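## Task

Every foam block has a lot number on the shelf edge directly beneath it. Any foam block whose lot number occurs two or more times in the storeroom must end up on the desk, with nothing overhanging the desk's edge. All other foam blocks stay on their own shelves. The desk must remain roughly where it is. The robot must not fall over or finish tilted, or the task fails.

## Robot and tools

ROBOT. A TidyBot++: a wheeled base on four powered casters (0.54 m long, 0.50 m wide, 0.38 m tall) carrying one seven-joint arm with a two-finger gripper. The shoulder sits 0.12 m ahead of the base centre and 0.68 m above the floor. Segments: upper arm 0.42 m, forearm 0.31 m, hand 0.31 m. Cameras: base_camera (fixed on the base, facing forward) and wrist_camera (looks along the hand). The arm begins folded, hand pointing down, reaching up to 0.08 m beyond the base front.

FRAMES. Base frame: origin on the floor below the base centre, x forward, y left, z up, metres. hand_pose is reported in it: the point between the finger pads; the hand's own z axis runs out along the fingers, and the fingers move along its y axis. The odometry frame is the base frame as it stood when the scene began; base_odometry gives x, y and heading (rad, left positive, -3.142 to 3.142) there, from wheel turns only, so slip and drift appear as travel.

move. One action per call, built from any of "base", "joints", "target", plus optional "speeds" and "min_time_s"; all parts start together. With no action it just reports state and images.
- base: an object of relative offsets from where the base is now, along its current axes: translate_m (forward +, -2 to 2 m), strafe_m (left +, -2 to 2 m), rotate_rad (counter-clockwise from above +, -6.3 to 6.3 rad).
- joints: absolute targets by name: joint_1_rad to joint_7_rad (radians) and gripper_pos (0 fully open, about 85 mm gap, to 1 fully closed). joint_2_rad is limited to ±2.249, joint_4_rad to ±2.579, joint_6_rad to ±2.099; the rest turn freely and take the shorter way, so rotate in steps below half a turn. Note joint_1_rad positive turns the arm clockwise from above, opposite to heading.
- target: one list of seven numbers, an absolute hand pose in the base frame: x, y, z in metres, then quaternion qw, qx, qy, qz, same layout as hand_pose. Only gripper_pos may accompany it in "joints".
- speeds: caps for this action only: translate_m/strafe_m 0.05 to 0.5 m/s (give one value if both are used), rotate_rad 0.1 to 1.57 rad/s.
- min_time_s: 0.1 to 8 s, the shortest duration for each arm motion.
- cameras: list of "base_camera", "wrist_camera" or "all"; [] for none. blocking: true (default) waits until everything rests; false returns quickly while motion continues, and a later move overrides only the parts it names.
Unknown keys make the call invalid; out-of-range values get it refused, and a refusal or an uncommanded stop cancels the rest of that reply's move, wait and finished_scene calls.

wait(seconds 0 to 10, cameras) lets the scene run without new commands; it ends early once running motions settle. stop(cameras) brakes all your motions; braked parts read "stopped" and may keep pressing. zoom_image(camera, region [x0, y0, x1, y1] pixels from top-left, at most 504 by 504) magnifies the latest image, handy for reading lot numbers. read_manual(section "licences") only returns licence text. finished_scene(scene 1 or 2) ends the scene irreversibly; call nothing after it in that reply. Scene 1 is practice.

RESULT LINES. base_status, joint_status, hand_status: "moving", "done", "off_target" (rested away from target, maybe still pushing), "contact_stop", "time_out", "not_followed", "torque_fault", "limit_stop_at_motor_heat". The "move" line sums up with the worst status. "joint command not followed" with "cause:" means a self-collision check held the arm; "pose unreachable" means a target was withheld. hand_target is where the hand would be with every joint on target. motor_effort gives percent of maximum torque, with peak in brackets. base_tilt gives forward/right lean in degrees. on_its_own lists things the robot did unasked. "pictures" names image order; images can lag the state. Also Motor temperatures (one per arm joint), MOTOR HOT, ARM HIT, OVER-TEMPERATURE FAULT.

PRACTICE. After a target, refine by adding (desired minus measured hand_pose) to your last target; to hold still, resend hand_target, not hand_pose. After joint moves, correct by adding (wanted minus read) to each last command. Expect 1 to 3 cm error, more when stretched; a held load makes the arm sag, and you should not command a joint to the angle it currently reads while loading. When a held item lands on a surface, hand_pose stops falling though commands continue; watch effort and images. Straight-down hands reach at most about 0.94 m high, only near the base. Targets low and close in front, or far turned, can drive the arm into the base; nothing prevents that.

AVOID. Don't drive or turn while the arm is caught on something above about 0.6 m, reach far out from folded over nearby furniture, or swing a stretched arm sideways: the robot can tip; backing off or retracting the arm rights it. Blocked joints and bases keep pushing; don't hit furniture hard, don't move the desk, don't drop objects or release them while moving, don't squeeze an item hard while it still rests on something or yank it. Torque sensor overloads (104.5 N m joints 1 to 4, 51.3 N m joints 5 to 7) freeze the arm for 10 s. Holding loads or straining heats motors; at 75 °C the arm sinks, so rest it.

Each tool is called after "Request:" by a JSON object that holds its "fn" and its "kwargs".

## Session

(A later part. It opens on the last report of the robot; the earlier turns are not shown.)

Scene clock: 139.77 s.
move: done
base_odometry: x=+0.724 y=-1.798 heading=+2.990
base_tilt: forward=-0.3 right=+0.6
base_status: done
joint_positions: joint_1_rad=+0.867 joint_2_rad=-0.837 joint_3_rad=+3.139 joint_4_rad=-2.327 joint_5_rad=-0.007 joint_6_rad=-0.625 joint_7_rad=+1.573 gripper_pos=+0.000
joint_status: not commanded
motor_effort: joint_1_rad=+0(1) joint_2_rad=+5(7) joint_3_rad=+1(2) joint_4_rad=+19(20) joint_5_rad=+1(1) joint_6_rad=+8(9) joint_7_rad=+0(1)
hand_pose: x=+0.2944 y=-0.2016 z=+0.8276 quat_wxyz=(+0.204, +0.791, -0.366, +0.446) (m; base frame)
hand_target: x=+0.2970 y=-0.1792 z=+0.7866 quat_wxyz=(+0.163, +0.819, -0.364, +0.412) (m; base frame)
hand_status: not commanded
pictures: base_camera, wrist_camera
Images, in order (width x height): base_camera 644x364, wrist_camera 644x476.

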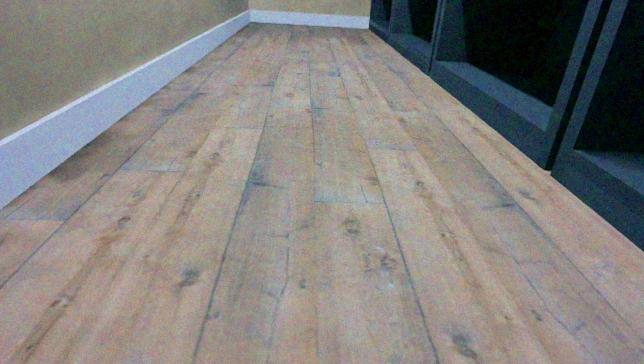

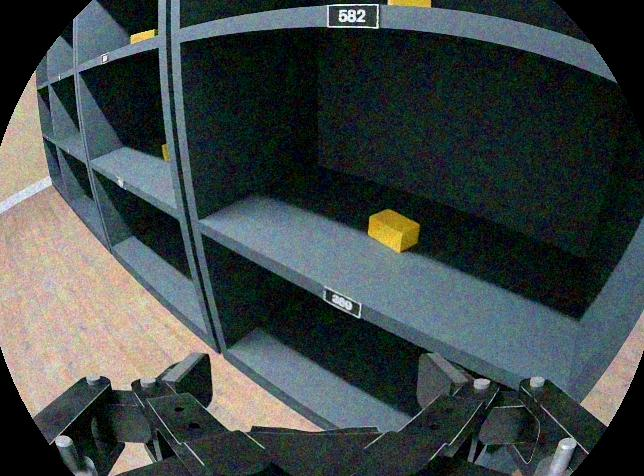

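Request:
{"fn": "zoom_image", "kwargs": {"camera": "wrist_camera", "region": [310, 270, 380, 330]}}

Request:
{"fn": "move", "kwargs": {"base": {"translate_m": 0.75}, "cameras": ["all"]}}

Request:
{"fn": "zoom_image", "kwargs": {"camera": "wrist_camera", "region": [310, 270, 380, 330]}}

Scaled by 7.200.

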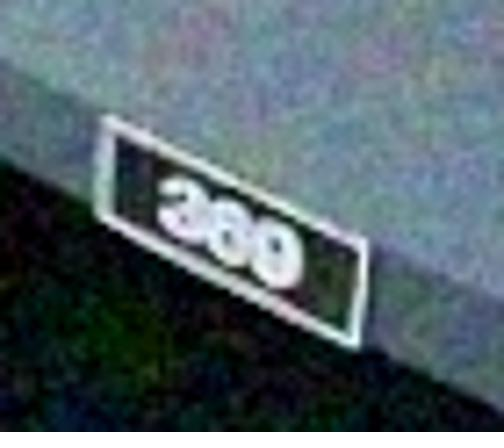

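Scene clock: 142.80 s.
move: done
base_odometry: x=-0.017 y=-1.685 heading=+2.989
base_tilt: forward=-0.3 right=+0.6
base_status: done
joint_positions: joint_1_rad=+0.867 joint_2_rad=-0.836 joint_3_rad=+3.139 joint_4_rad=-2.327 joint_5_rad=-0.007 joint_6_rad=-0.626 joint_7_rad=+1.573 gripper_pos=+0.000
joint_status: not commanded
motor_effort: joint_1_rad=+0(1) joint_2_rad=+5(7) joint_3_rad=+1(2) joint_4_rad=+19(20) joint_5_rad=+1(1) joint_6_rad=+7(9) joint_7_rad=+0(1)
hand_pose: x=+0.2944 y=-0.2016 z=+0.8271 quat_wxyz=(+0.204, +0.791, -0.365, +0.446) (m; base frame)
hand_target: x=+0.2970 y=-0.1792 z=+0.7866 quat_wxyz=(+0.163, +0.819, -0.364, +0.412) (m; base frame)
hand_status: not commanded
pictures: base_camera, wrist_camera
Images, in order (width x height): base_camera 644x364, wrist_camera 644x476.

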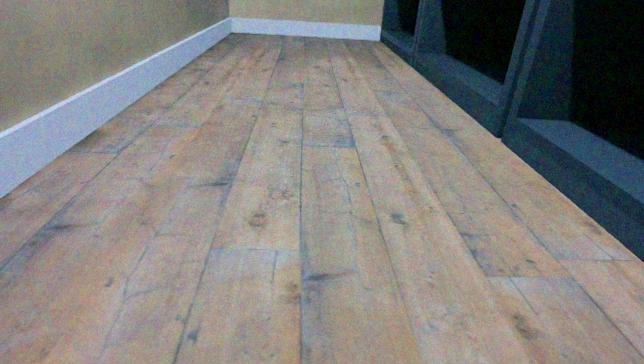

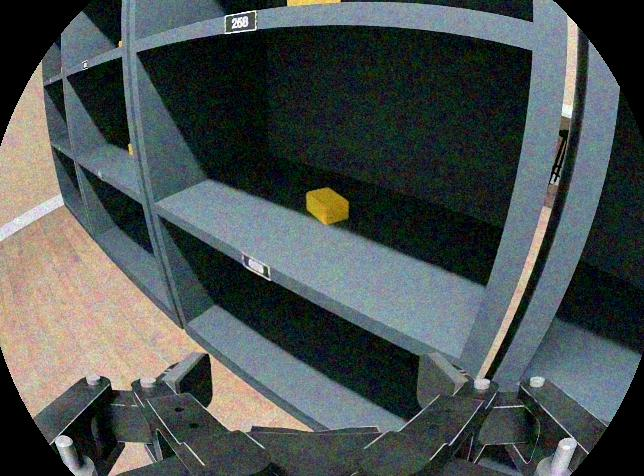

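Scaled by 7.200.

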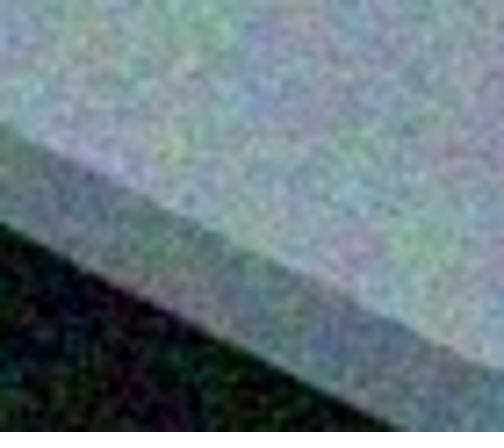

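Request:
{"fn": "zoom_image", "kwargs": {"camera": "wrist_camera", "region": [205, 0, 275, 50]}}

Request:
{"fn": "zoom_image", "kwargs": {"camera": "wrist_camera", "region": [225, 240, 295, 290]}}

Scaled by 7.200.

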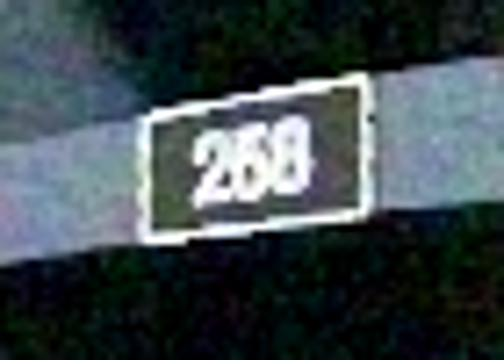

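Scaled by 7.200.

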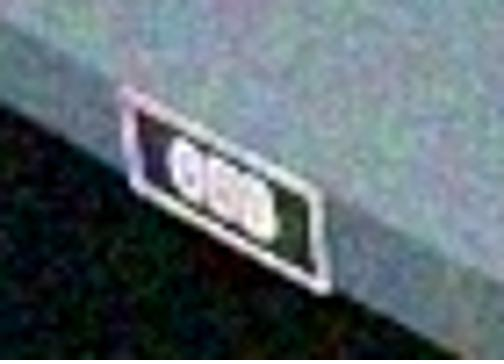

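Request:
{"fn": "move", "kwargs": {"base": {"translate_m": 0.28}, "cameras": ["wrist_camera"]}}

Scene clock: 145.07 s.
move: done
base_odometry: x=-0.294 y=-1.642 heading=+2.988
base_tilt: forward=-0.3 right=+0.6
base_status: done
joint_positions: joint_1_rad=+0.866 joint_2_rad=-0.833 joint_3_rad=+3.139 joint_4_rad=-2.327 joint_5_rad=-0.007 joint_6_rad=-0.626 joint_7_rad=+1.573 gripper_pos=+0.000
joint_status: not commanded
motor_effort: joint_1_rad=+0(1) joint_2_rad=+5(6) joint_3_rad=+1(2) joint_4_rad=+19(20) joint_5_rad=+0(1) joint_6_rad=+8(8) joint_7_rad=+0(1)
hand_pose: x=+0.2947 y=-0.2017 z=+0.8263 quat_wxyz=(+0.203, +0.792, -0.366, +0.445) (m; base frame)
hand_target: x=+0.2970 y=-0.1792 z=+0.7866 quat_wxyz=(+0.163, +0.819, -0.364, +0.412) (m; base frame)
hand_status: not commanded
pictures: wrist_camera
Images, in order (width x height): wrist_camera 644x476.

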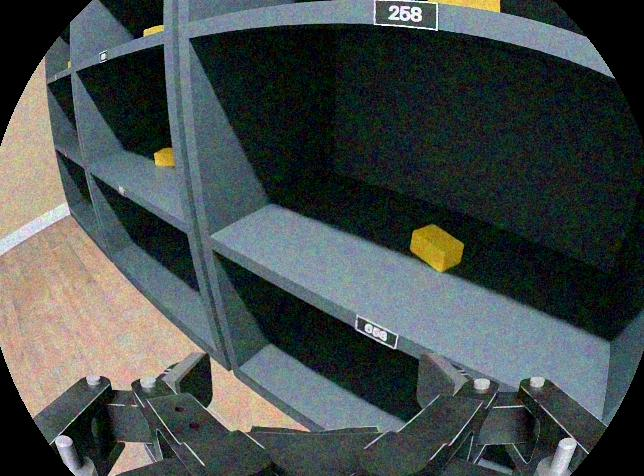

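Request:
{"fn": "zoom_image", "kwargs": {"camera": "wrist_camera", "region": [340, 305, 410, 355]}}

Request:
{"fn": "move", "kwargs": {"base": {"translate_m": 0.75}, "cameras": ["wrist_camera"]}}

Request:
{"fn": "zoom_image", "kwargs": {"camera": "wrist_camera", "region": [345, 305, 415, 355]}}

Request:
{"fn": "zoom_image", "kwargs": {"camera": "wrist_camera", "region": [370, 0, 440, 50]}}

Scaled by 7.200.

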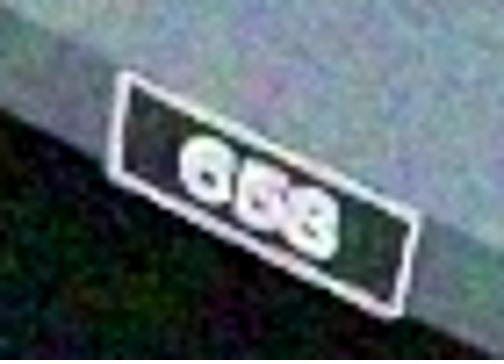

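Scene clock: 148.17 s.
move: done
base_odometry: x=-1.035 y=-1.527 heading=+2.986
base_tilt: forward=-0.3 right=+0.6
base_status: done
joint_positions: joint_1_rad=+0.866 joint_2_rad=-0.833 joint_3_rad=+3.139 joint_4_rad=-2.327 joint_5_rad=-0.007 joint_6_rad=-0.626 joint_7_rad=+1.573 gripper_pos=+0.000
joint_status: not commanded
motor_effort: joint_1_rad=-1(1) joint_2_rad=+5(6) joint_3_rad=+1(2) joint_4_rad=+18(20) joint_5_rad=+1(1) joint_6_rad=+8(9) joint_7_rad=+0(1)
hand_pose: x=+0.2948 y=-0.2016 z=+0.8262 quat_wxyz=(+0.203, +0.792, -0.366, +0.445) (m; base frame)
hand_target: x=+0.2970 y=-0.1792 z=+0.7866 quat_wxyz=(+0.163, +0.819, -0.364, +0.412) (m; base frame)
hand_status: not commanded
pictures: wrist_camera
Images, in order (width x height): wrist_camera 644x476.

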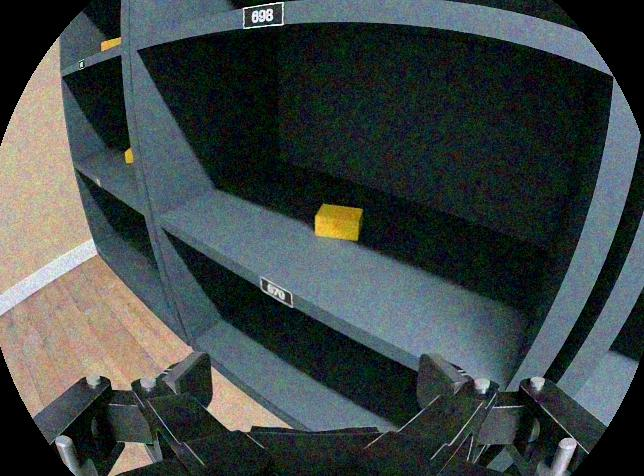

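Scaled by 7.200.

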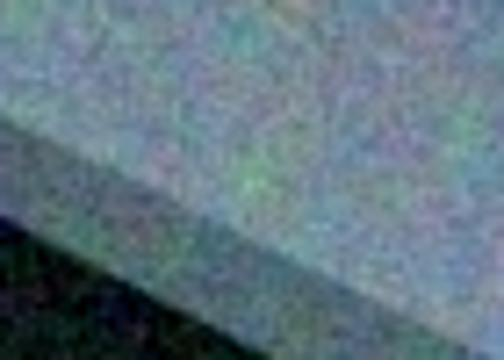

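Scaled by 7.200.

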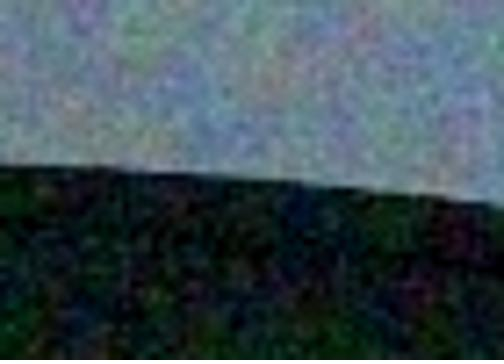

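Request:
{"fn": "zoom_image", "kwargs": {"camera": "wrist_camera", "region": [230, 0, 300, 50]}}

Request:
{"fn": "zoom_image", "kwargs": {"camera": "wrist_camera", "region": [240, 265, 310, 315]}}

Request:
{"fn": "move", "kwargs": {"base": {"translate_m": 0.9}, "cameras": ["all"]}}

Scaled by 7.200.

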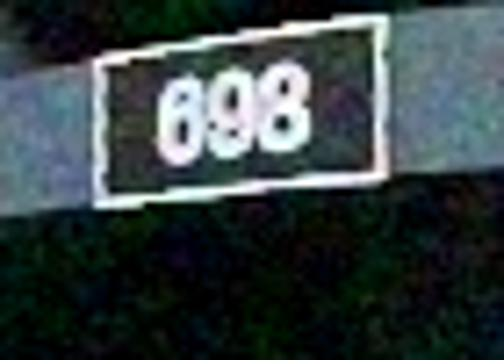

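Scaled by 7.200.

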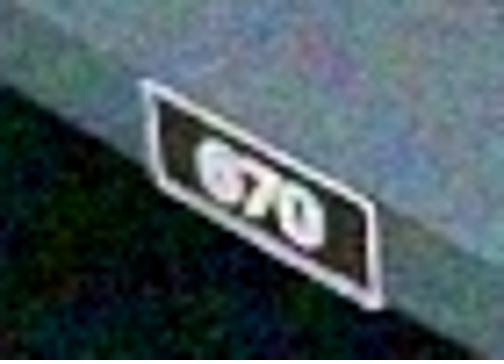

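Scene clock: 151.50 s.
move: done
base_odometry: x=-1.925 y=-1.388 heading=+2.985
base_tilt: forward=-0.3 right=+0.6
base_status: done
joint_positions: joint_1_rad=+0.866 joint_2_rad=-0.833 joint_3_rad=+3.139 joint_4_rad=-2.327 joint_5_rad=-0.007 joint_6_rad=-0.626 joint_7_rad=+1.573 gripper_pos=+0.000
joint_status: not commanded
motor_effort: joint_1_rad=+0(1) joint_2_rad=+5(7) joint_3_rad=+1(2) joint_4_rad=+19(20) joint_5_rad=+1(1) joint_6_rad=+8(9) joint_7_rad=+0(1)
hand_pose: x=+0.2948 y=-0.2016 z=+0.8261 quat_wxyz=(+0.203, +0.792, -0.366, +0.444) (m; base frame)
hand_target: x=+0.2970 y=-0.1792 z=+0.7866 quat_wxyz=(+0.163, +0.819, -0.364, +0.412) (m; base frame)
hand_status: not commanded
pictures: base_camera, wrist_camera
Images, in order (width x height): base_camera 644x364, wrist_camera 644x476.

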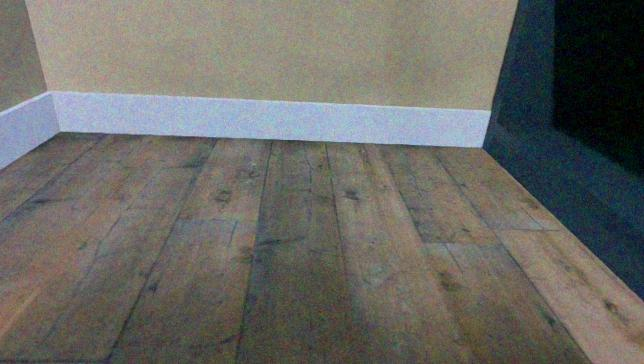

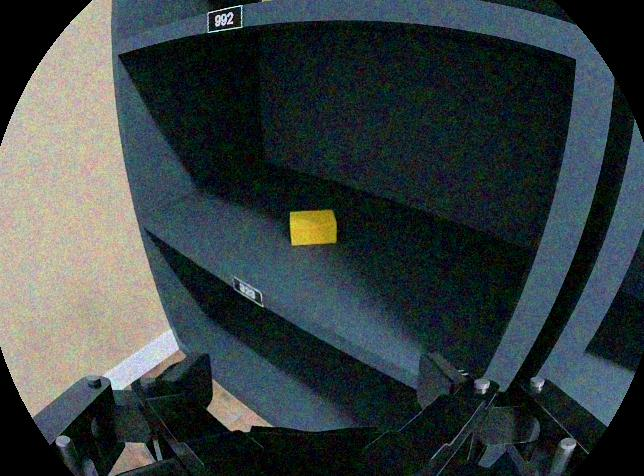

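Request:
{"fn": "zoom_image", "kwargs": {"camera": "wrist_camera", "region": [215, 265, 285, 315]}}

Request:
{"fn": "zoom_image", "kwargs": {"camera": "wrist_camera", "region": [190, 0, 260, 50]}}

Scaled by 7.200.

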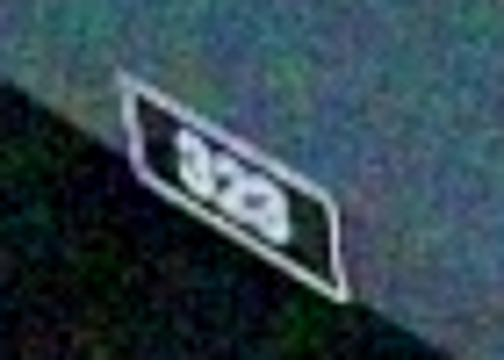

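Scaled by 7.200.

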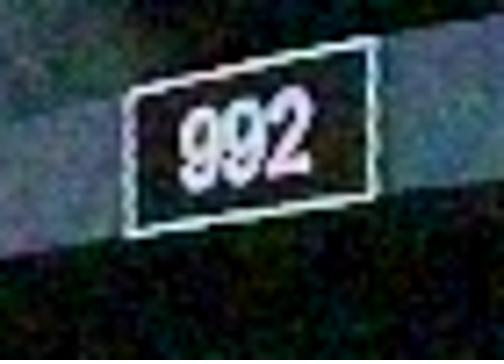

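Request:
{"fn": "move", "kwargs": {"base": {"translate_m": 0.25}, "cameras": ["wrist_camera"]}}

Request:
{"fn": "zoom_image", "kwargs": {"camera": "wrist_camera", "region": [320, 300, 420, 372]}}

Scene clock: 155.70 s.
move: done
base_odometry: x=-2.172 y=-1.349 heading=+2.984
base_tilt: forward=-0.3 right=+0.6
base_status: done
joint_positions: joint_1_rad=+0.866 joint_2_rad=-0.831 joint_3_rad=+3.139 joint_4_rad=-2.328 joint_5_rad=-0.008 joint_6_rad=-0.627 joint_7_rad=+1.573 gripper_pos=+0.000
joint_status: not commanded
motor_effort: joint_1_rad=+0(1) joint_2_rad=+5(7) joint_3_rad=+1(2) joint_4_rad=+19(20) joint_5_rad=+1(1) joint_6_rad=+8(9) joint_7_rad=+0(1)
hand_pose: x=+0.2950 y=-0.2017 z=+0.8255 quat_wxyz=(+0.202, +0.793, -0.366, +0.444) (m; base frame)
hand_target: x=+0.2970 y=-0.1792 z=+0.7866 quat_wxyz=(+0.163, +0.819, -0.364, +0.412) (m; base frame)
hand_status: not commanded
pictures: wrist_camera
Images, in order (width x height): wrist_camera 644x476.

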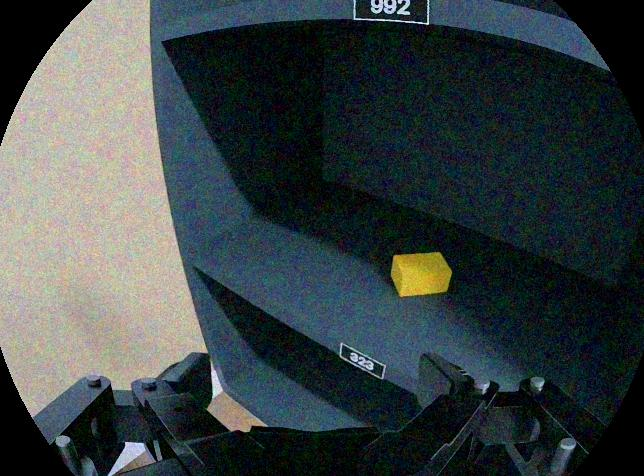

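Scaled by 5.040.

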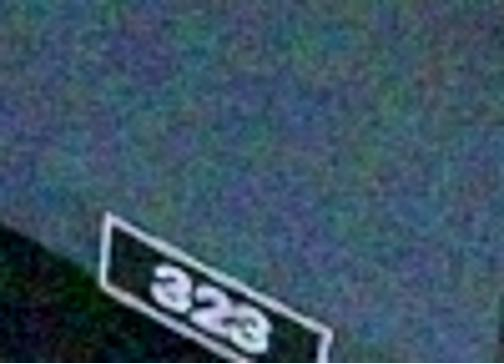

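Request:
{"fn": "move", "kwargs": {"base": {"translate_m": -1.2}, "joints": {"joint_1_rad": 1.5, "joint_2_rad": -0.57, "joint_4_rad": -1.365, "joint_6_rad": -1.26}, "cameras": ["all"]}}

Scene clock: 160.50 s.
move: done
base_odometry: x=-0.986 y=-1.537 heading=+2.983
base_tilt: forward=-0.4 right=+0.6
base_status: done
joint_positions: joint_1_rad=+1.481 joint_2_rad=-0.589 joint_3_rad=+3.139 joint_4_rad=-1.392 joint_5_rad=-0.009 joint_6_rad=-1.204 joint_7_rad=+1.573 gripper_pos=+0.000
joint_status: all done
motor_effort: joint_1_rad=+0(2) joint_2_rad=+3(6) joint_3_rad=+1(2) joint_4_rad=+15(20) joint_5_rad=+1(1) joint_6_rad=+8(9) joint_7_rad=+0(1)
hand_pose: x=+0.1487 y=-0.2731 z=+1.1187 quat_wxyz=(+0.360, +0.625, -0.567, +0.399) (m; base frame)
hand_target: x=+0.1610 y=-0.2700 z=+1.1118 quat_wxyz=(+0.336, +0.645, -0.563, +0.394) (m; base frame)
hand_status: not commanded
pictures: base_camera, wrist_camera
Images, in order (width x height): base_camera 644x364, wrist_camera 644x476.

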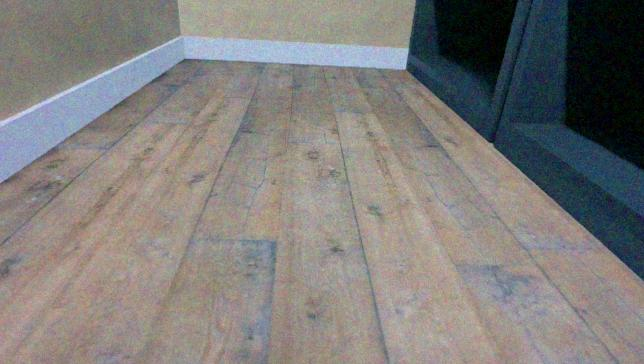

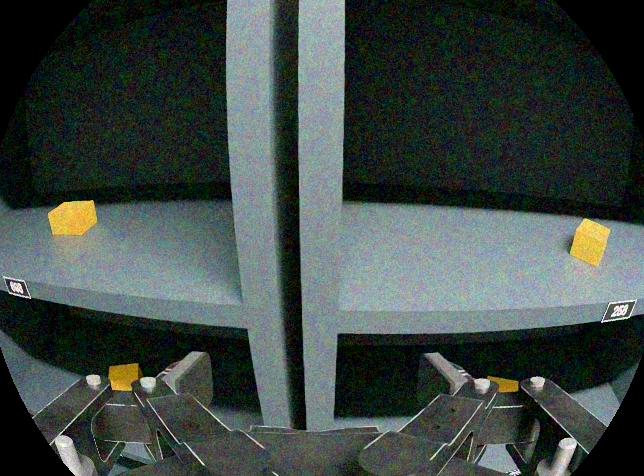

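Request:
{"fn": "zoom_image", "kwargs": {"camera": "wrist_camera", "region": [0, 180, 140, 310]}}

Scaled by 3.600.

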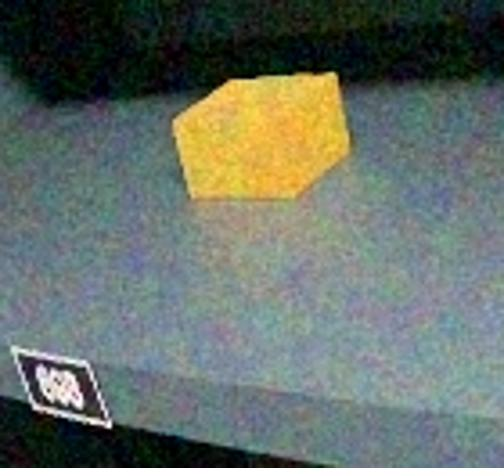

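Request:
{"fn": "move", "kwargs": {"base": {"translate_m": 1.03, "strafe_m": 0.03, "rotate_rad": -1.564}, "joints": {"joint_1_rad": 0.35}, "min_time_s": 2, "cameras": ["all"]}}

Scene clock: 169.77 s.
move: done
base_odometry: x=-2.008 y=-1.404 heading=+1.419
base_tilt: forward=-0.3 right=+0.6
base_status: done
joint_positions: joint_1_rad=+0.369 joint_2_rad=-0.583 joint_3_rad=+3.139 joint_4_rad=-1.391 joint_5_rad=-0.011 joint_6_rad=-1.205 joint_7_rad=+1.573 gripper_pos=+0.000
joint_status: all done
motor_effort: joint_1_rad=-1(2) joint_2_rad=+3(4) joint_3_rad=+1(4) joint_4_rad=+15(16) joint_5_rad=+1(2) joint_6_rad=+8(9) joint_7_rad=+0(1)
hand_pose: x=+0.3796 y=-0.0942 z=+1.1171 quat_wxyz=(+0.093, +0.831, -0.151, +0.527) (m; base frame)
hand_target: x=+0.3826 y=-0.0720 z=+1.1118 quat_wxyz=(+0.068, +0.847, -0.122, +0.513) (m; base frame)
hand_status: not commanded
pictures: base_camera, wrist_camera
Images, in order (width x height): base_camera 644x364, wrist_camera 644x476.

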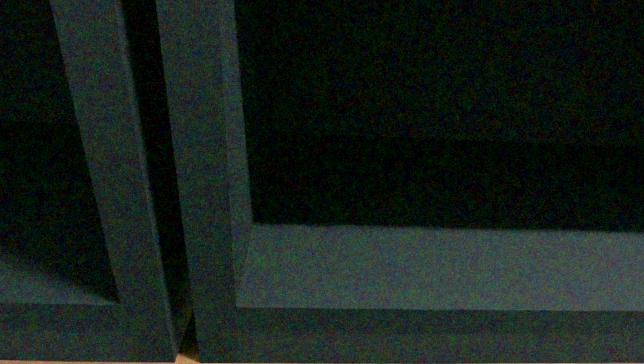

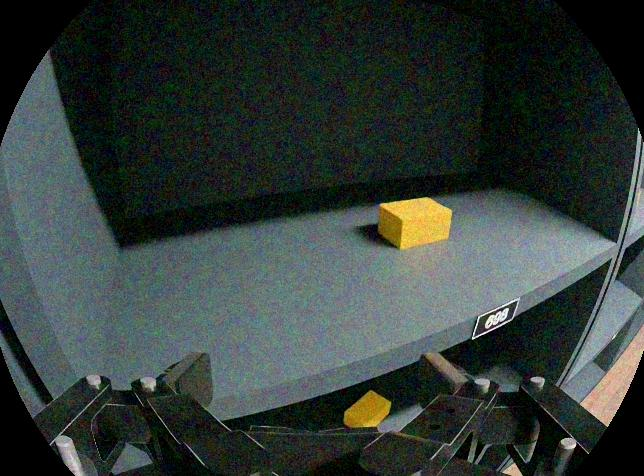

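Request:
{"fn": "zoom_image", "kwargs": {"camera": "wrist_camera", "region": [360, 180, 480, 270]}}

Scaled by 4.200.

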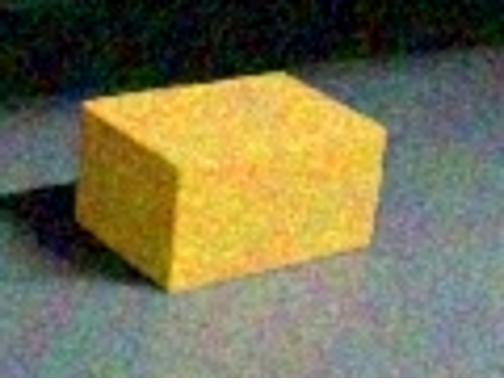

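Request:
{"fn": "move", "kwargs": {"joints": {"joint_1_rad": 0.316, "joint_2_rad": 0.383, "joint_4_rad": -0.563, "joint_5_rad": 0.96, "joint_6_rad": -1.673, "joint_7_rad": 0.673}, "min_time_s": 2.2, "cameras": ["wrist_camera"]}}

Scene clock: 174.07 s.
move: done
base_odometry: x=-2.008 y=-1.404 heading=+1.419
base_tilt: forward=-0.3 right=+0.6
base_status: not commanded
joint_positions: joint_1_rad=+0.336 joint_2_rad=+0.353 joint_3_rad=+3.139 joint_4_rad=-0.591 joint_5_rad=+0.884 joint_6_rad=-1.618 joint_7_rad=+0.717 gripper_pos=+0.000
joint_status: all done
motor_effort: joint_1_rad=-1(2) joint_2_rad=-24(26) joint_3_rad=+1(1) joint_4_rad=+13(16) joint_5_rad=+7(7) joint_6_rad=+6(10) joint_7_rad=+0(1)
hand_pose: x=+0.5171 y=-0.3912 z=+1.0919 quat_wxyz=(+0.323, +0.639, -0.602, +0.353) (m; base frame)
hand_target: x=+0.5072 y=-0.3921 z=+1.0930 quat_wxyz=(+0.347, +0.611, -0.623, +0.343) (m; base frame)
hand_status: not commanded
pictures: wrist_camera
Images, in order (width x height): wrist_camera 644x476.

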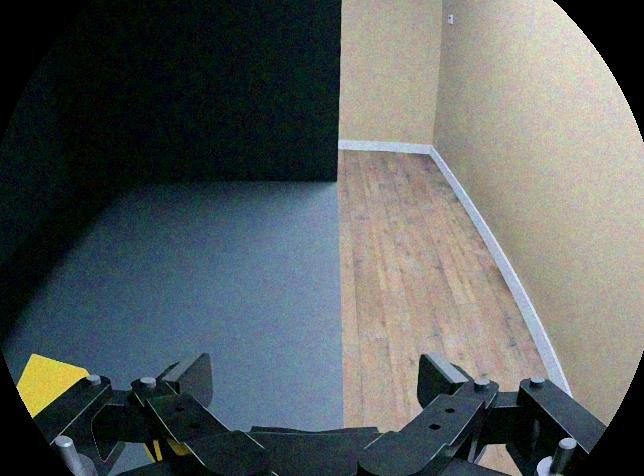

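Request:
{"fn": "move", "kwargs": {"base": {"translate_m": 0.185, "strafe_m": 0.031}, "speeds": {"translate_m": 0.25}, "cameras": ["all"]}}

Scene clock: 176.13 s.
move: done
base_odometry: x=-2.011 y=-1.217 heading=+1.419
base_tilt: forward=-0.3 right=+0.6
base_status: done
joint_positions: joint_1_rad=+0.329 joint_2_rad=+0.355 joint_3_rad=+3.139 joint_4_rad=-0.589 joint_5_rad=+0.890 joint_6_rad=-1.622 joint_7_rad=+0.716 gripper_pos=+0.000
joint_status: not commanded
motor_effort: joint_1_rad=-1(3) joint_2_rad=-24(27) joint_3_rad=+1(2) joint_4_rad=+14(15) joint_5_rad=+6(7) joint_6_rad=+5(6) joint_7_rad=+0(1)
hand_pose: x=+0.5186 y=-0.3891 z=+1.0922 quat_wxyz=(+0.324, +0.640, -0.601, +0.353) (m; base frame)
hand_target: x=+0.5072 y=-0.3921 z=+1.0930 quat_wxyz=(+0.347, +0.611, -0.623, +0.343) (m; base frame)
hand_status: not commanded
pictures: base_camera, wrist_camera
Images, in order (width x height): base_camera 644x364, wrist_camera 644x476.

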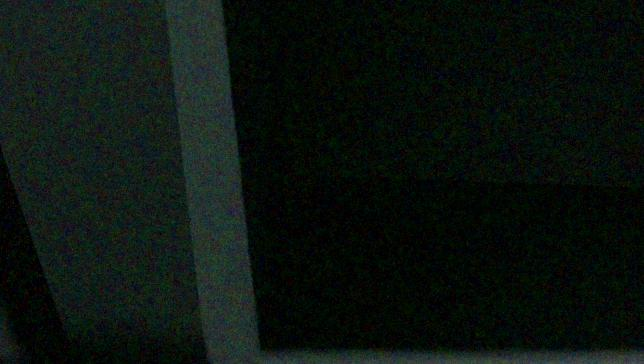

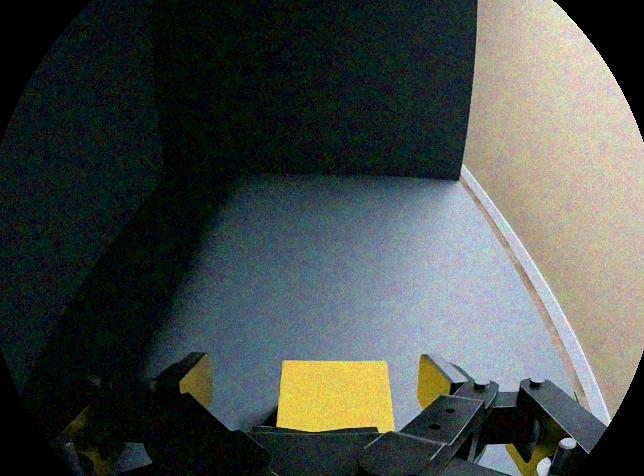

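Request:
{"fn": "move", "kwargs": {"base": {"translate_m": -0.009}, "speeds": {"translate_m": 0.1}}}

Request:
{"fn": "move", "kwargs": {"joints": {"joint_2_rad": 0.243, "joint_4_rad": -0.93, "joint_5_rad": 0.97, "joint_6_rad": -1.41, "joint_7_rad": 0.50}, "min_time_s": 2, "cameras": ["wrist_camera"]}}

Scene clock: 177.20 s.
move: done
base_odometry: x=-2.012 y=-1.226 heading=+1.419
base_tilt: forward=-0.3 right=+0.6
base_status: done
joint_positions: joint_1_rad=+0.327 joint_2_rad=+0.357 joint_3_rad=+3.139 joint_4_rad=-0.588 joint_5_rad=+0.891 joint_6_rad=-1.624 joint_7_rad=+0.716 gripper_pos=+0.000
joint_status: not commanded
motor_effort: joint_1_rad=+0(2) joint_2_rad=-24(27) joint_3_rad=+1(2) joint_4_rad=+13(15) joint_5_rad=+7(7) joint_6_rad=+6(6) joint_7_rad=+0(1)
hand_pose: x=+0.5193 y=-0.3887 z=+1.0916 quat_wxyz=(+0.325, +0.640, -0.601, +0.352) (m; base frame)
hand_target: x=+0.5072 y=-0.3921 z=+1.0930 quat_wxyz=(+0.347, +0.611, -0.623, +0.343) (m; base frame)
hand_status: not commanded
pictures: none

Scene clock: 179.50 s.
move: done
base_odometry: x=-2.012 y=-1.226 heading=+1.419
base_tilt: forward=-0.3 right=+0.6
base_status: not commanded
joint_positions: joint_1_rad=+0.327 joint_2_rad=+0.264 joint_3_rad=+3.139 joint_4_rad=-0.893 joint_5_rad=+0.895 joint_6_rad=-1.470 joint_7_rad=+0.544 gripper_pos=+0.000
joint_status: all done
motor_effort: joint_1_rad=+0(1) joint_2_rad=-23(26) joint_3_rad=+1(2) joint_4_rad=+15(16) joint_5_rad=+7(8) joint_6_rad=+5(6) joint_7_rad=+0(1)
hand_pose: x=+0.5205 y=-0.3887 z=+1.0491 quat_wxyz=(+0.322, +0.638, -0.598, +0.362) (m; base frame)
hand_target: x=+0.5206 y=-0.3961 z=+1.0708 quat_wxyz=(+0.340, +0.619, -0.586, +0.398) (m; base frame)
hand_status: not commanded
pictures: wrist_camera
Images, in order (width x height): wrist_camera 644x476.

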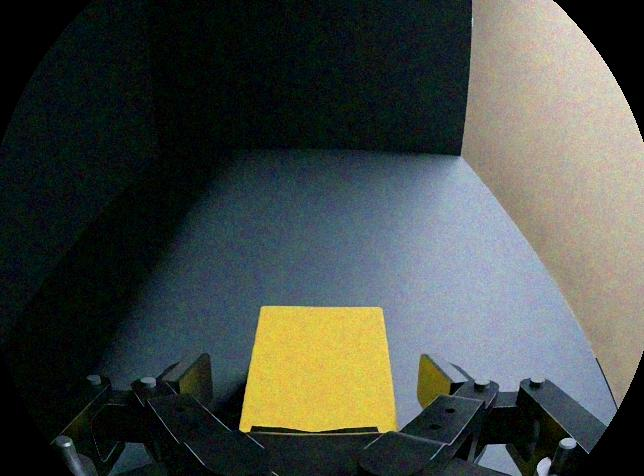

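Request:
{"fn": "move", "kwargs": {"joints": {"joint_2_rad": 0.226, "joint_4_rad": -0.99, "joint_5_rad": 0.98, "joint_6_rad": -1.38, "joint_7_rad": 0.46}, "min_time_s": 1, "cameras": ["wrist_camera"]}}

Scene clock: 180.97 s.
move: done
base_odometry: x=-2.012 y=-1.226 heading=+1.419
base_tilt: forward=-0.3 right=+0.6
base_status: not commanded
joint_positions: joint_1_rad=+0.327 joint_2_rad=+0.248 joint_3_rad=+3.139 joint_4_rad=-0.951 joint_5_rad=+0.905 joint_6_rad=-1.439 joint_7_rad=+0.504 gripper_pos=+0.000
joint_status: all done
motor_effort: joint_1_rad=-1(1) joint_2_rad=-23(24) joint_3_rad=+1(1) joint_4_rad=+16(16) joint_5_rad=+8(9) joint_6_rad=+4(5) joint_7_rad=+0(1)
hand_pose: x=+0.5194 y=-0.3894 z=+1.0408 quat_wxyz=(+0.323, +0.635, -0.599, +0.366) (m; base frame)
hand_target: x=+0.5198 y=-0.3962 z=+1.0616 quat_wxyz=(+0.340, +0.618, -0.585, +0.401) (m; base frame)
hand_status: not commanded
pictures: wrist_camera
Images, in order (width x height): wrist_camera 644x476.

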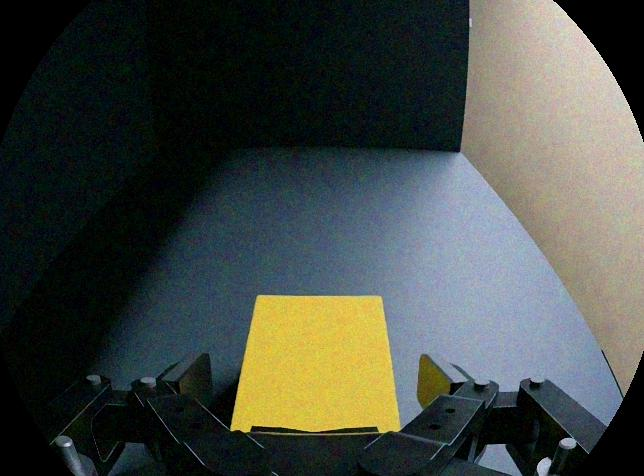

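Request:
{"fn": "move", "kwargs": {"joints": {"joint_2_rad": 0.20, "joint_4_rad": -0.995}, "min_time_s": 0.8}}

Request:
{"fn": "move", "kwargs": {"joints": {"gripper_pos": 0.6}, "cameras": ["wrist_camera"]}}

Scene clock: 182.97 s.
move: done
base_odometry: x=-2.012 y=-1.226 heading=+1.419
base_tilt: forward=-0.3 right=+0.6
base_status: not commanded
joint_positions: joint_1_rad=+0.327 joint_2_rad=+0.218 joint_3_rad=+3.139 joint_4_rad=-0.956 joint_5_rad=+0.906 joint_6_rad=-1.438 joint_7_rad=+0.503 gripper_pos=+0.000
joint_status: all done
motor_effort: joint_1_rad=+0(1) joint_2_rad=-22(24) joint_3_rad=+1(1) joint_4_rad=+15(17) joint_5_rad=+8(8) joint_6_rad=+4(5) joint_7_rad=+0(1)
hand_pose: x=+0.5089 y=-0.3860 z=+1.0542 quat_wxyz=(+0.318, +0.629, -0.601, +0.377) (m; base frame)
hand_target: x=+0.5101 y=-0.3930 z=+1.0725 quat_wxyz=(+0.336, +0.613, -0.587, +0.409) (m; base frame)
hand_status: not commanded
pictures: none

Scene clock: 183.83 s.
move: done
base_odometry: x=-2.012 y=-1.226 heading=+1.419
base_tilt: forward=-0.3 right=+0.6
base_status: not commanded
joint_positions: joint_1_rad=+0.326 joint_2_rad=+0.212 joint_3_rad=+3.139 joint_4_rad=-0.956 joint_5_rad=+0.913 joint_6_rad=-1.429 joint_7_rad=+0.502 gripper_pos=+0.600
joint_status: all done
motor_effort: joint_1_rad=-1(1) joint_2_rad=-21(22) joint_3_rad=+1(2) joint_4_rad=+15(16) joint_5_rad=+7(8) joint_6_rad=+4(5) joint_7_rad=+0(1)
hand_pose: x=+0.5082 y=-0.3867 z=+1.0600 quat_wxyz=(+0.319, +0.627, -0.599, +0.384) (m; base frame)
hand_target: x=+0.5101 y=-0.3930 z=+1.0725 quat_wxyz=(+0.336, +0.613, -0.587, +0.409) (m; base frame)
hand_status: not commanded
pictures: wrist_camera
Images, in order (width x height): wrist_camera 644x476.

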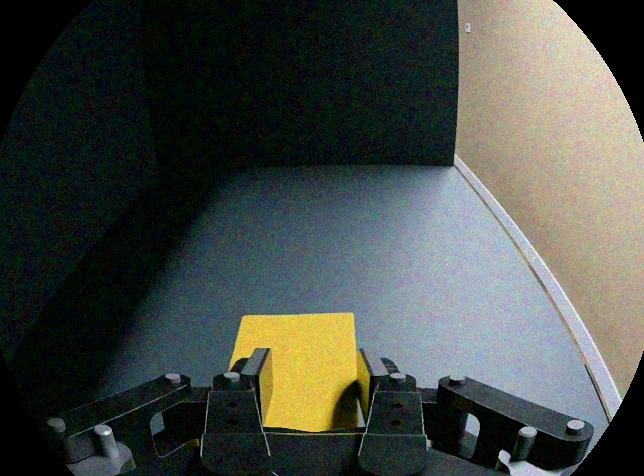

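Request:
{"fn": "move", "kwargs": {"joints": {"gripper_pos": 0}}}

Request:
{"fn": "move", "kwargs": {"joints": {"joint_2_rad": 0.312}, "min_time_s": 1.2, "cameras": ["wrist_camera"]}}

Scene clock: 185.00 s.
move: done
base_odometry: x=-2.012 y=-1.226 heading=+1.419
base_tilt: forward=-0.3 right=+0.6
base_status: not commanded
joint_positions: joint_1_rad=+0.326 joint_2_rad=+0.212 joint_3_rad=+3.139 joint_4_rad=-0.957 joint_5_rad=+0.913 joint_6_rad=-1.429 joint_7_rad=+0.502 gripper_pos=+0.000
joint_status: all done
motor_effort: joint_1_rad=+0(1) joint_2_rad=-21(22) joint_3_rad=+1(1) joint_4_rad=+15(16) joint_5_rad=+8(8) joint_6_rad=+4(5) joint_7_rad=+0(1)
hand_pose: x=+0.5081 y=-0.3867 z=+1.0596 quat_wxyz=(+0.319, +0.627, -0.598, +0.383) (m; base frame)
hand_target: x=+0.5101 y=-0.3930 z=+1.0725 quat_wxyz=(+0.336, +0.613, -0.587, +0.409) (m; base frame)
hand_status: not commanded
pictures: none

Scene clock: 186.53 s.
move: done
base_odometry: x=-2.012 y=-1.226 heading=+1.419
base_tilt: forward=-0.3 right=+0.6
base_status: not commanded
joint_positions: joint_1_rad=+0.326 joint_2_rad=+0.277 joint_3_rad=+3.139 joint_4_rad=-0.958 joint_5_rad=+0.913 joint_6_rad=-1.429 joint_7_rad=+0.502 gripper_pos=+0.000
joint_status: all done
motor_effort: joint_1_rad=-1(1) joint_2_rad=-23(25) joint_3_rad=+1(1) joint_4_rad=+16(17) joint_5_rad=+8(8) joint_6_rad=+4(5) joint_7_rad=+0(1)
hand_pose: x=+0.5303 y=-0.3942 z=+1.0263 quat_wxyz=(+0.331, +0.642, -0.592, +0.357) (m; base frame)
hand_target: x=+0.5487 y=-0.4056 z=+1.0149 quat_wxyz=(+0.356, +0.639, -0.575, +0.366) (m; base frame)
hand_status: not commanded
pictures: wrist_camera
Images, in order (width x height): wrist_camera 644x476.

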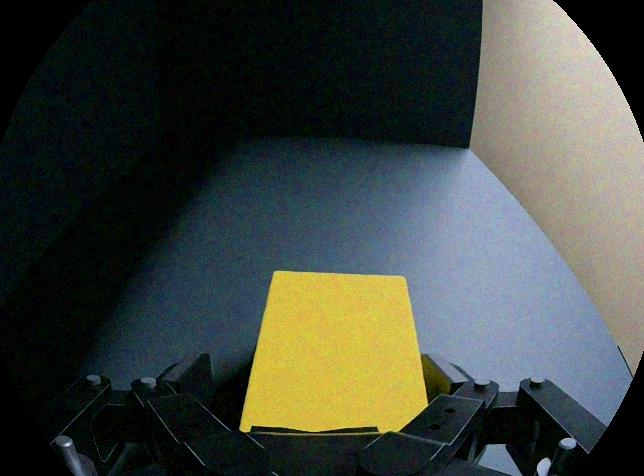

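Request:
{"fn": "move", "kwargs": {"base": {"translate_m": -0.01}, "speeds": {"translate_m": 0.1}}}

Request:
{"fn": "move", "kwargs": {"joints": {"gripper_pos": 0.6}, "cameras": ["wrist_camera"]}}

Scene clock: 187.40 s.
move: done
base_odometry: x=-2.014 y=-1.235 heading=+1.419
base_tilt: forward=-0.3 right=+0.6
base_status: done
joint_positions: joint_1_rad=+0.326 joint_2_rad=+0.281 joint_3_rad=+3.139 joint_4_rad=-0.959 joint_5_rad=+0.913 joint_6_rad=-1.429 joint_7_rad=+0.502 gripper_pos=+0.000
joint_status: not commanded
motor_effort: joint_1_rad=-1(2) joint_2_rad=-24(26) joint_3_rad=+1(2) joint_4_rad=+15(16) joint_5_rad=+8(8) joint_6_rad=+4(5) joint_7_rad=+0(0)
hand_pose: x=+0.5319 y=-0.3945 z=+1.0242 quat_wxyz=(+0.332, +0.643, -0.592, +0.356) (m; base frame)
hand_target: x=+0.5487 y=-0.4056 z=+1.0149 quat_wxyz=(+0.356, +0.639, -0.575, +0.366) (m; base frame)
hand_status: not commanded
pictures: none

Scene clock: 188.27 s.
move: off_target
base_odometry: x=-2.014 y=-1.235 heading=+1.419
base_tilt: forward=-0.3 right=+0.6
base_status: not commanded
joint_positions: joint_1_rad=+0.326 joint_2_rad=+0.281 joint_3_rad=+3.139 joint_4_rad=-0.959 joint_5_rad=+0.918 joint_6_rad=-1.427 joint_7_rad=+0.502 gripper_pos=+0.384
joint_status: gripper_pos off_target (ended at +0.384, target +0.600)
motor_effort: joint_1_rad=+0(1) joint_2_rad=-22(24) joint_3_rad=+1(1) joint_4_rad=+15(16) joint_5_rad=+7(8) joint_6_rad=+4(4) joint_7_rad=+0(1)
hand_pose: x=+0.5317 y=-0.3953 z=+1.0252 quat_wxyz=(+0.334, +0.642, -0.591, +0.357) (m; base frame)
hand_target: x=+0.5487 y=-0.4056 z=+1.0149 quat_wxyz=(+0.356, +0.639, -0.575, +0.366) (m; base frame)
hand_status: not commanded
pictures: wrist_camera
Images, in order (width x height): wrist_camera 644x476.

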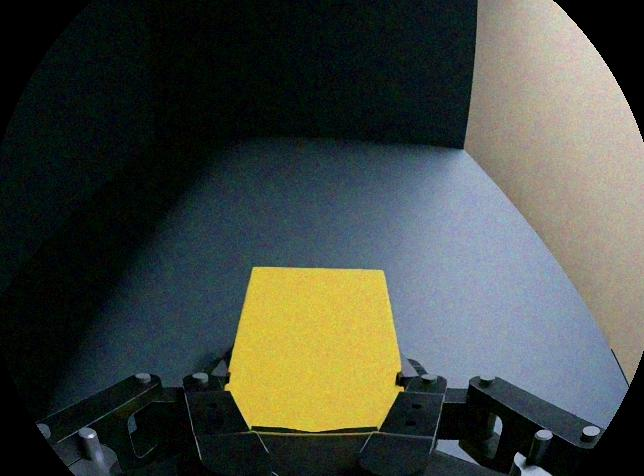

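Request:
{"fn": "move", "kwargs": {"joints": {"joint_2_rad": 0.09}, "min_time_s": 1.2, "cameras": ["wrist_camera"]}}

Scene clock: 190.10 s.
move: done
base_odometry: x=-2.014 y=-1.235 heading=+1.419
base_tilt: forward=-0.3 right=+0.6
base_status: not commanded
joint_positions: joint_1_rad=+0.326 joint_2_rad=+0.095 joint_3_rad=+3.139 joint_4_rad=-0.963 joint_5_rad=+0.918 joint_6_rad=-1.427 joint_7_rad=+0.502 gripper_pos=+0.384
joint_status: all done
motor_effort: joint_1_rad=-1(1) joint_2_rad=-17(27) joint_3_rad=+1(1) joint_4_rad=+15(16) joint_5_rad=+7(8) joint_6_rad=+6(6) joint_7_rad=+0(1)
hand_pose: x=+0.4631 y=-0.3721 z=+1.1135 quat_wxyz=(+0.300, +0.599, -0.607, +0.428) (m; base frame)
hand_target: x=+0.4665 y=-0.3788 z=+1.1244 quat_wxyz=(+0.316, +0.585, -0.597, +0.450) (m; base frame)
hand_status: not commanded
pictures: wrist_camera
Images, in order (width x height): wrist_camera 644x476.

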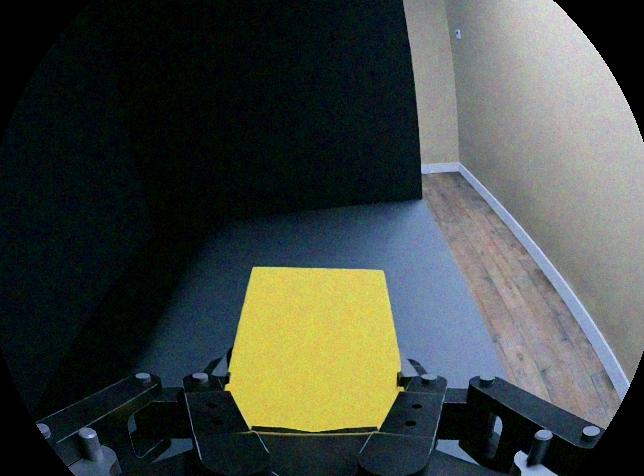

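Request:
{"fn": "move", "kwargs": {"base": {"translate_m": -0.18}, "joints": {"joint_1_rad": 0.33, "joint_2_rad": -0.68, "joint_4_rad": -1.54, "joint_5_rad": -0.06, "joint_6_rad": -1.04, "joint_7_rad": 1.61}, "min_time_s": 2}}

Request:
{"fn": "move", "kwargs": {"base": {"translate_m": 0.035, "strafe_m": -0.85, "rotate_rad": -1.57}, "joints": {"joint_1_rad": -1.27, "joint_2_rad": -0.87, "joint_4_rad": -2.37, "joint_6_rad": -0.56}, "min_time_s": 2.2, "cameras": ["all"]}}

Scene clock: 195.33 s.
move: done
base_odometry: x=-2.041 y=-1.413 heading=+1.419
base_tilt: forward=-0.4 right=+0.6
base_status: done
joint_positions: joint_1_rad=+0.326 joint_2_rad=-0.670 joint_3_rad=+3.139 joint_4_rad=-1.501 joint_5_rad=+0.011 joint_6_rad=-1.108 joint_7_rad=+1.565 gripper_pos=+0.384
joint_status: all done
motor_effort: joint_1_rad=+0(2) joint_2_rad=+5(22) joint_3_rad=+1(1) joint_4_rad=+16(17) joint_5_rad=+1(9) joint_6_rad=+8(9) joint_7_rad=+0(1)
hand_pose: x=+0.3664 y=-0.0840 z=+1.1117 quat_wxyz=(+0.096, +0.813, -0.135, +0.558) (m; base frame)
hand_target: x=+0.3783 y=-0.0696 z=+1.1138 quat_wxyz=(+0.077, +0.805, -0.114, +0.577) (m; base frame)
hand_status: not commanded
pictures: none

Scene clock: 198.77 s.
move: done
base_odometry: x=-1.196 y=-1.508 heading=-0.152
base_tilt: forward=-0.3 right=+0.6
base_status: done
joint_positions: joint_1_rad=-1.255 joint_2_rad=-0.846 joint_3_rad=+3.138 joint_4_rad=-2.328 joint_5_rad=+0.003 joint_6_rad=-0.626 joint_7_rad=+1.567 gripper_pos=+0.384
joint_status: all done
motor_effort: joint_1_rad=+0(2) joint_2_rad=+5(7) joint_3_rad=+1(3) joint_4_rad=+18(20) joint_5_rad=+1(2) joint_6_rad=+8(9) joint_7_rad=+0(1)
hand_pose: x=+0.1999 y=+0.2529 z=+0.8295 quat_wxyz=(-0.289, +0.703, +0.511, +0.401) (m; base frame)
hand_target: x=+0.1868 y=+0.2582 z=+0.8294 quat_wxyz=(-0.319, +0.688, +0.512, +0.405) (m; base frame)
hand_status: not commanded
pictures: base_camera, wrist_camera
Images, in order (width x height): base_camera 644x364, wrist_camera 644x476.

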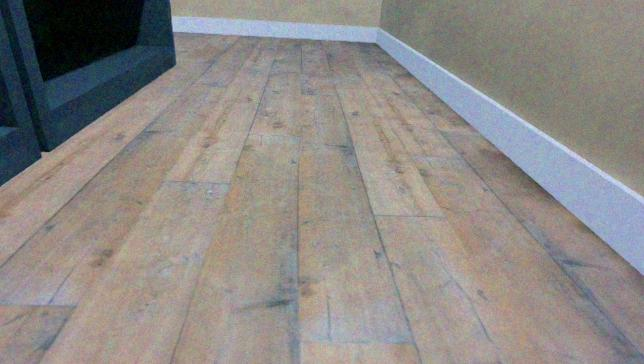

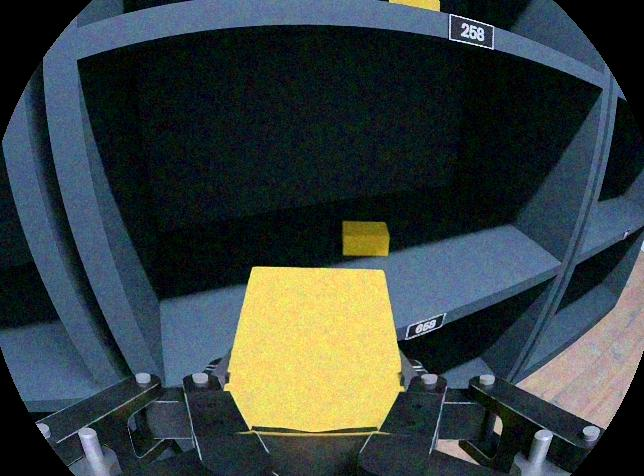

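Request:
{"fn": "zoom_image", "kwargs": {"camera": "wrist_camera", "region": [395, 300, 465, 350]}}

Scaled by 7.200.

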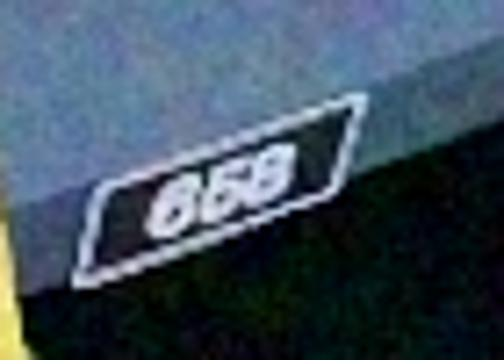

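Request:
{"fn": "move", "kwargs": {"base": {"translate_m": 2.0}, "cameras": ["base_camera"]}}

Request:
{"fn": "move", "kwargs": {"base": {"translate_m": 0.52, "rotate_rad": 1.571}, "joints": {"joint_1_rad": 0, "joint_2_rad": -0.62, "joint_4_rad": -1.47, "joint_6_rad": -1.16}, "min_time_s": 2, "cameras": ["base_camera"]}}

Scene clock: 204.97 s.
move: done
base_odometry: x=+0.782 y=-1.810 heading=-0.152
base_tilt: forward=-0.3 right=+0.6
base_status: done
joint_positions: joint_1_rad=-1.255 joint_2_rad=-0.849 joint_3_rad=+3.138 joint_4_rad=-2.328 joint_5_rad=+0.003 joint_6_rad=-0.625 joint_7_rad=+1.567 gripper_pos=+0.384
joint_status: not commanded
motor_effort: joint_1_rad=+0(1) joint_2_rad=+6(7) joint_3_rad=+1(2) joint_4_rad=+20(20) joint_5_rad=+1(1) joint_6_rad=+8(9) joint_7_rad=+0(1)
hand_pose: x=+0.1998 y=+0.2527 z=+0.8304 quat_wxyz=(-0.290, +0.703, +0.510, +0.402) (m; base frame)
hand_target: x=+0.1868 y=+0.2582 z=+0.8294 quat_wxyz=(-0.319, +0.688, +0.512, +0.405) (m; base frame)
hand_status: not commanded
pictures: base_camera
Images, in order (width x height): base_camera 644x364.

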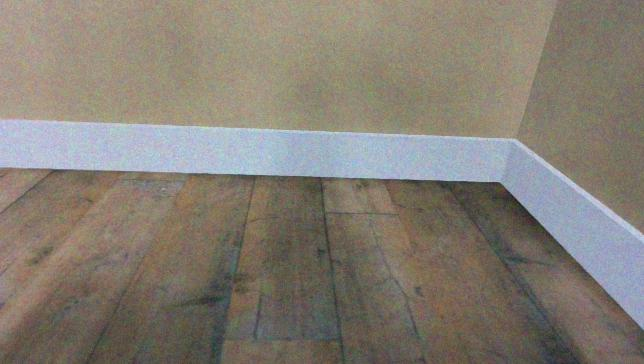

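Scene clock: 207.53 s.
move: done
base_odometry: x=+1.295 y=-1.889 heading=+1.420
base_tilt: forward=-0.4 right=+0.6
base_status: done
joint_positions: joint_1_rad=-0.020 joint_2_rad=-0.639 joint_3_rad=+3.138 joint_4_rad=-1.498 joint_5_rad=+0.003 joint_6_rad=-1.102 joint_7_rad=+1.567 gripper_pos=+0.384
joint_status: all done
motor_effort: joint_1_rad=+0(2) joint_2_rad=+4(7) joint_3_rad=+1(2) joint_4_rad=+16(21) joint_5_rad=+1(1) joint_6_rad=+8(10) joint_7_rad=+0(1)
hand_pose: x=+0.3938 y=+0.0076 z=+1.1062 quat_wxyz=(-0.005, +0.831, +0.008, +0.556) (m; base frame)
hand_target: x=+0.3921 y=+0.0192 z=+1.0997 quat_wxyz=(-0.019, +0.844, +0.022, +0.536) (m; base frame)
hand_status: not commanded
pictures: base_camera
Images, in order (width x height): base_camera 644x364.

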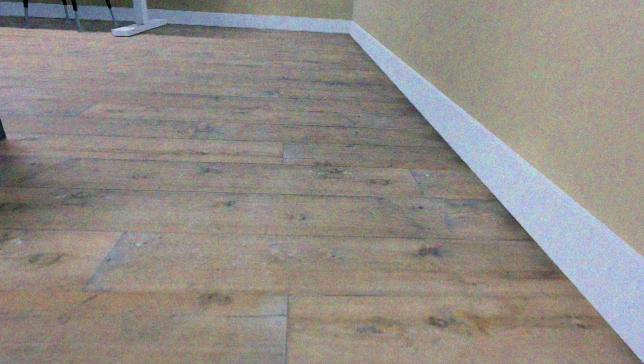

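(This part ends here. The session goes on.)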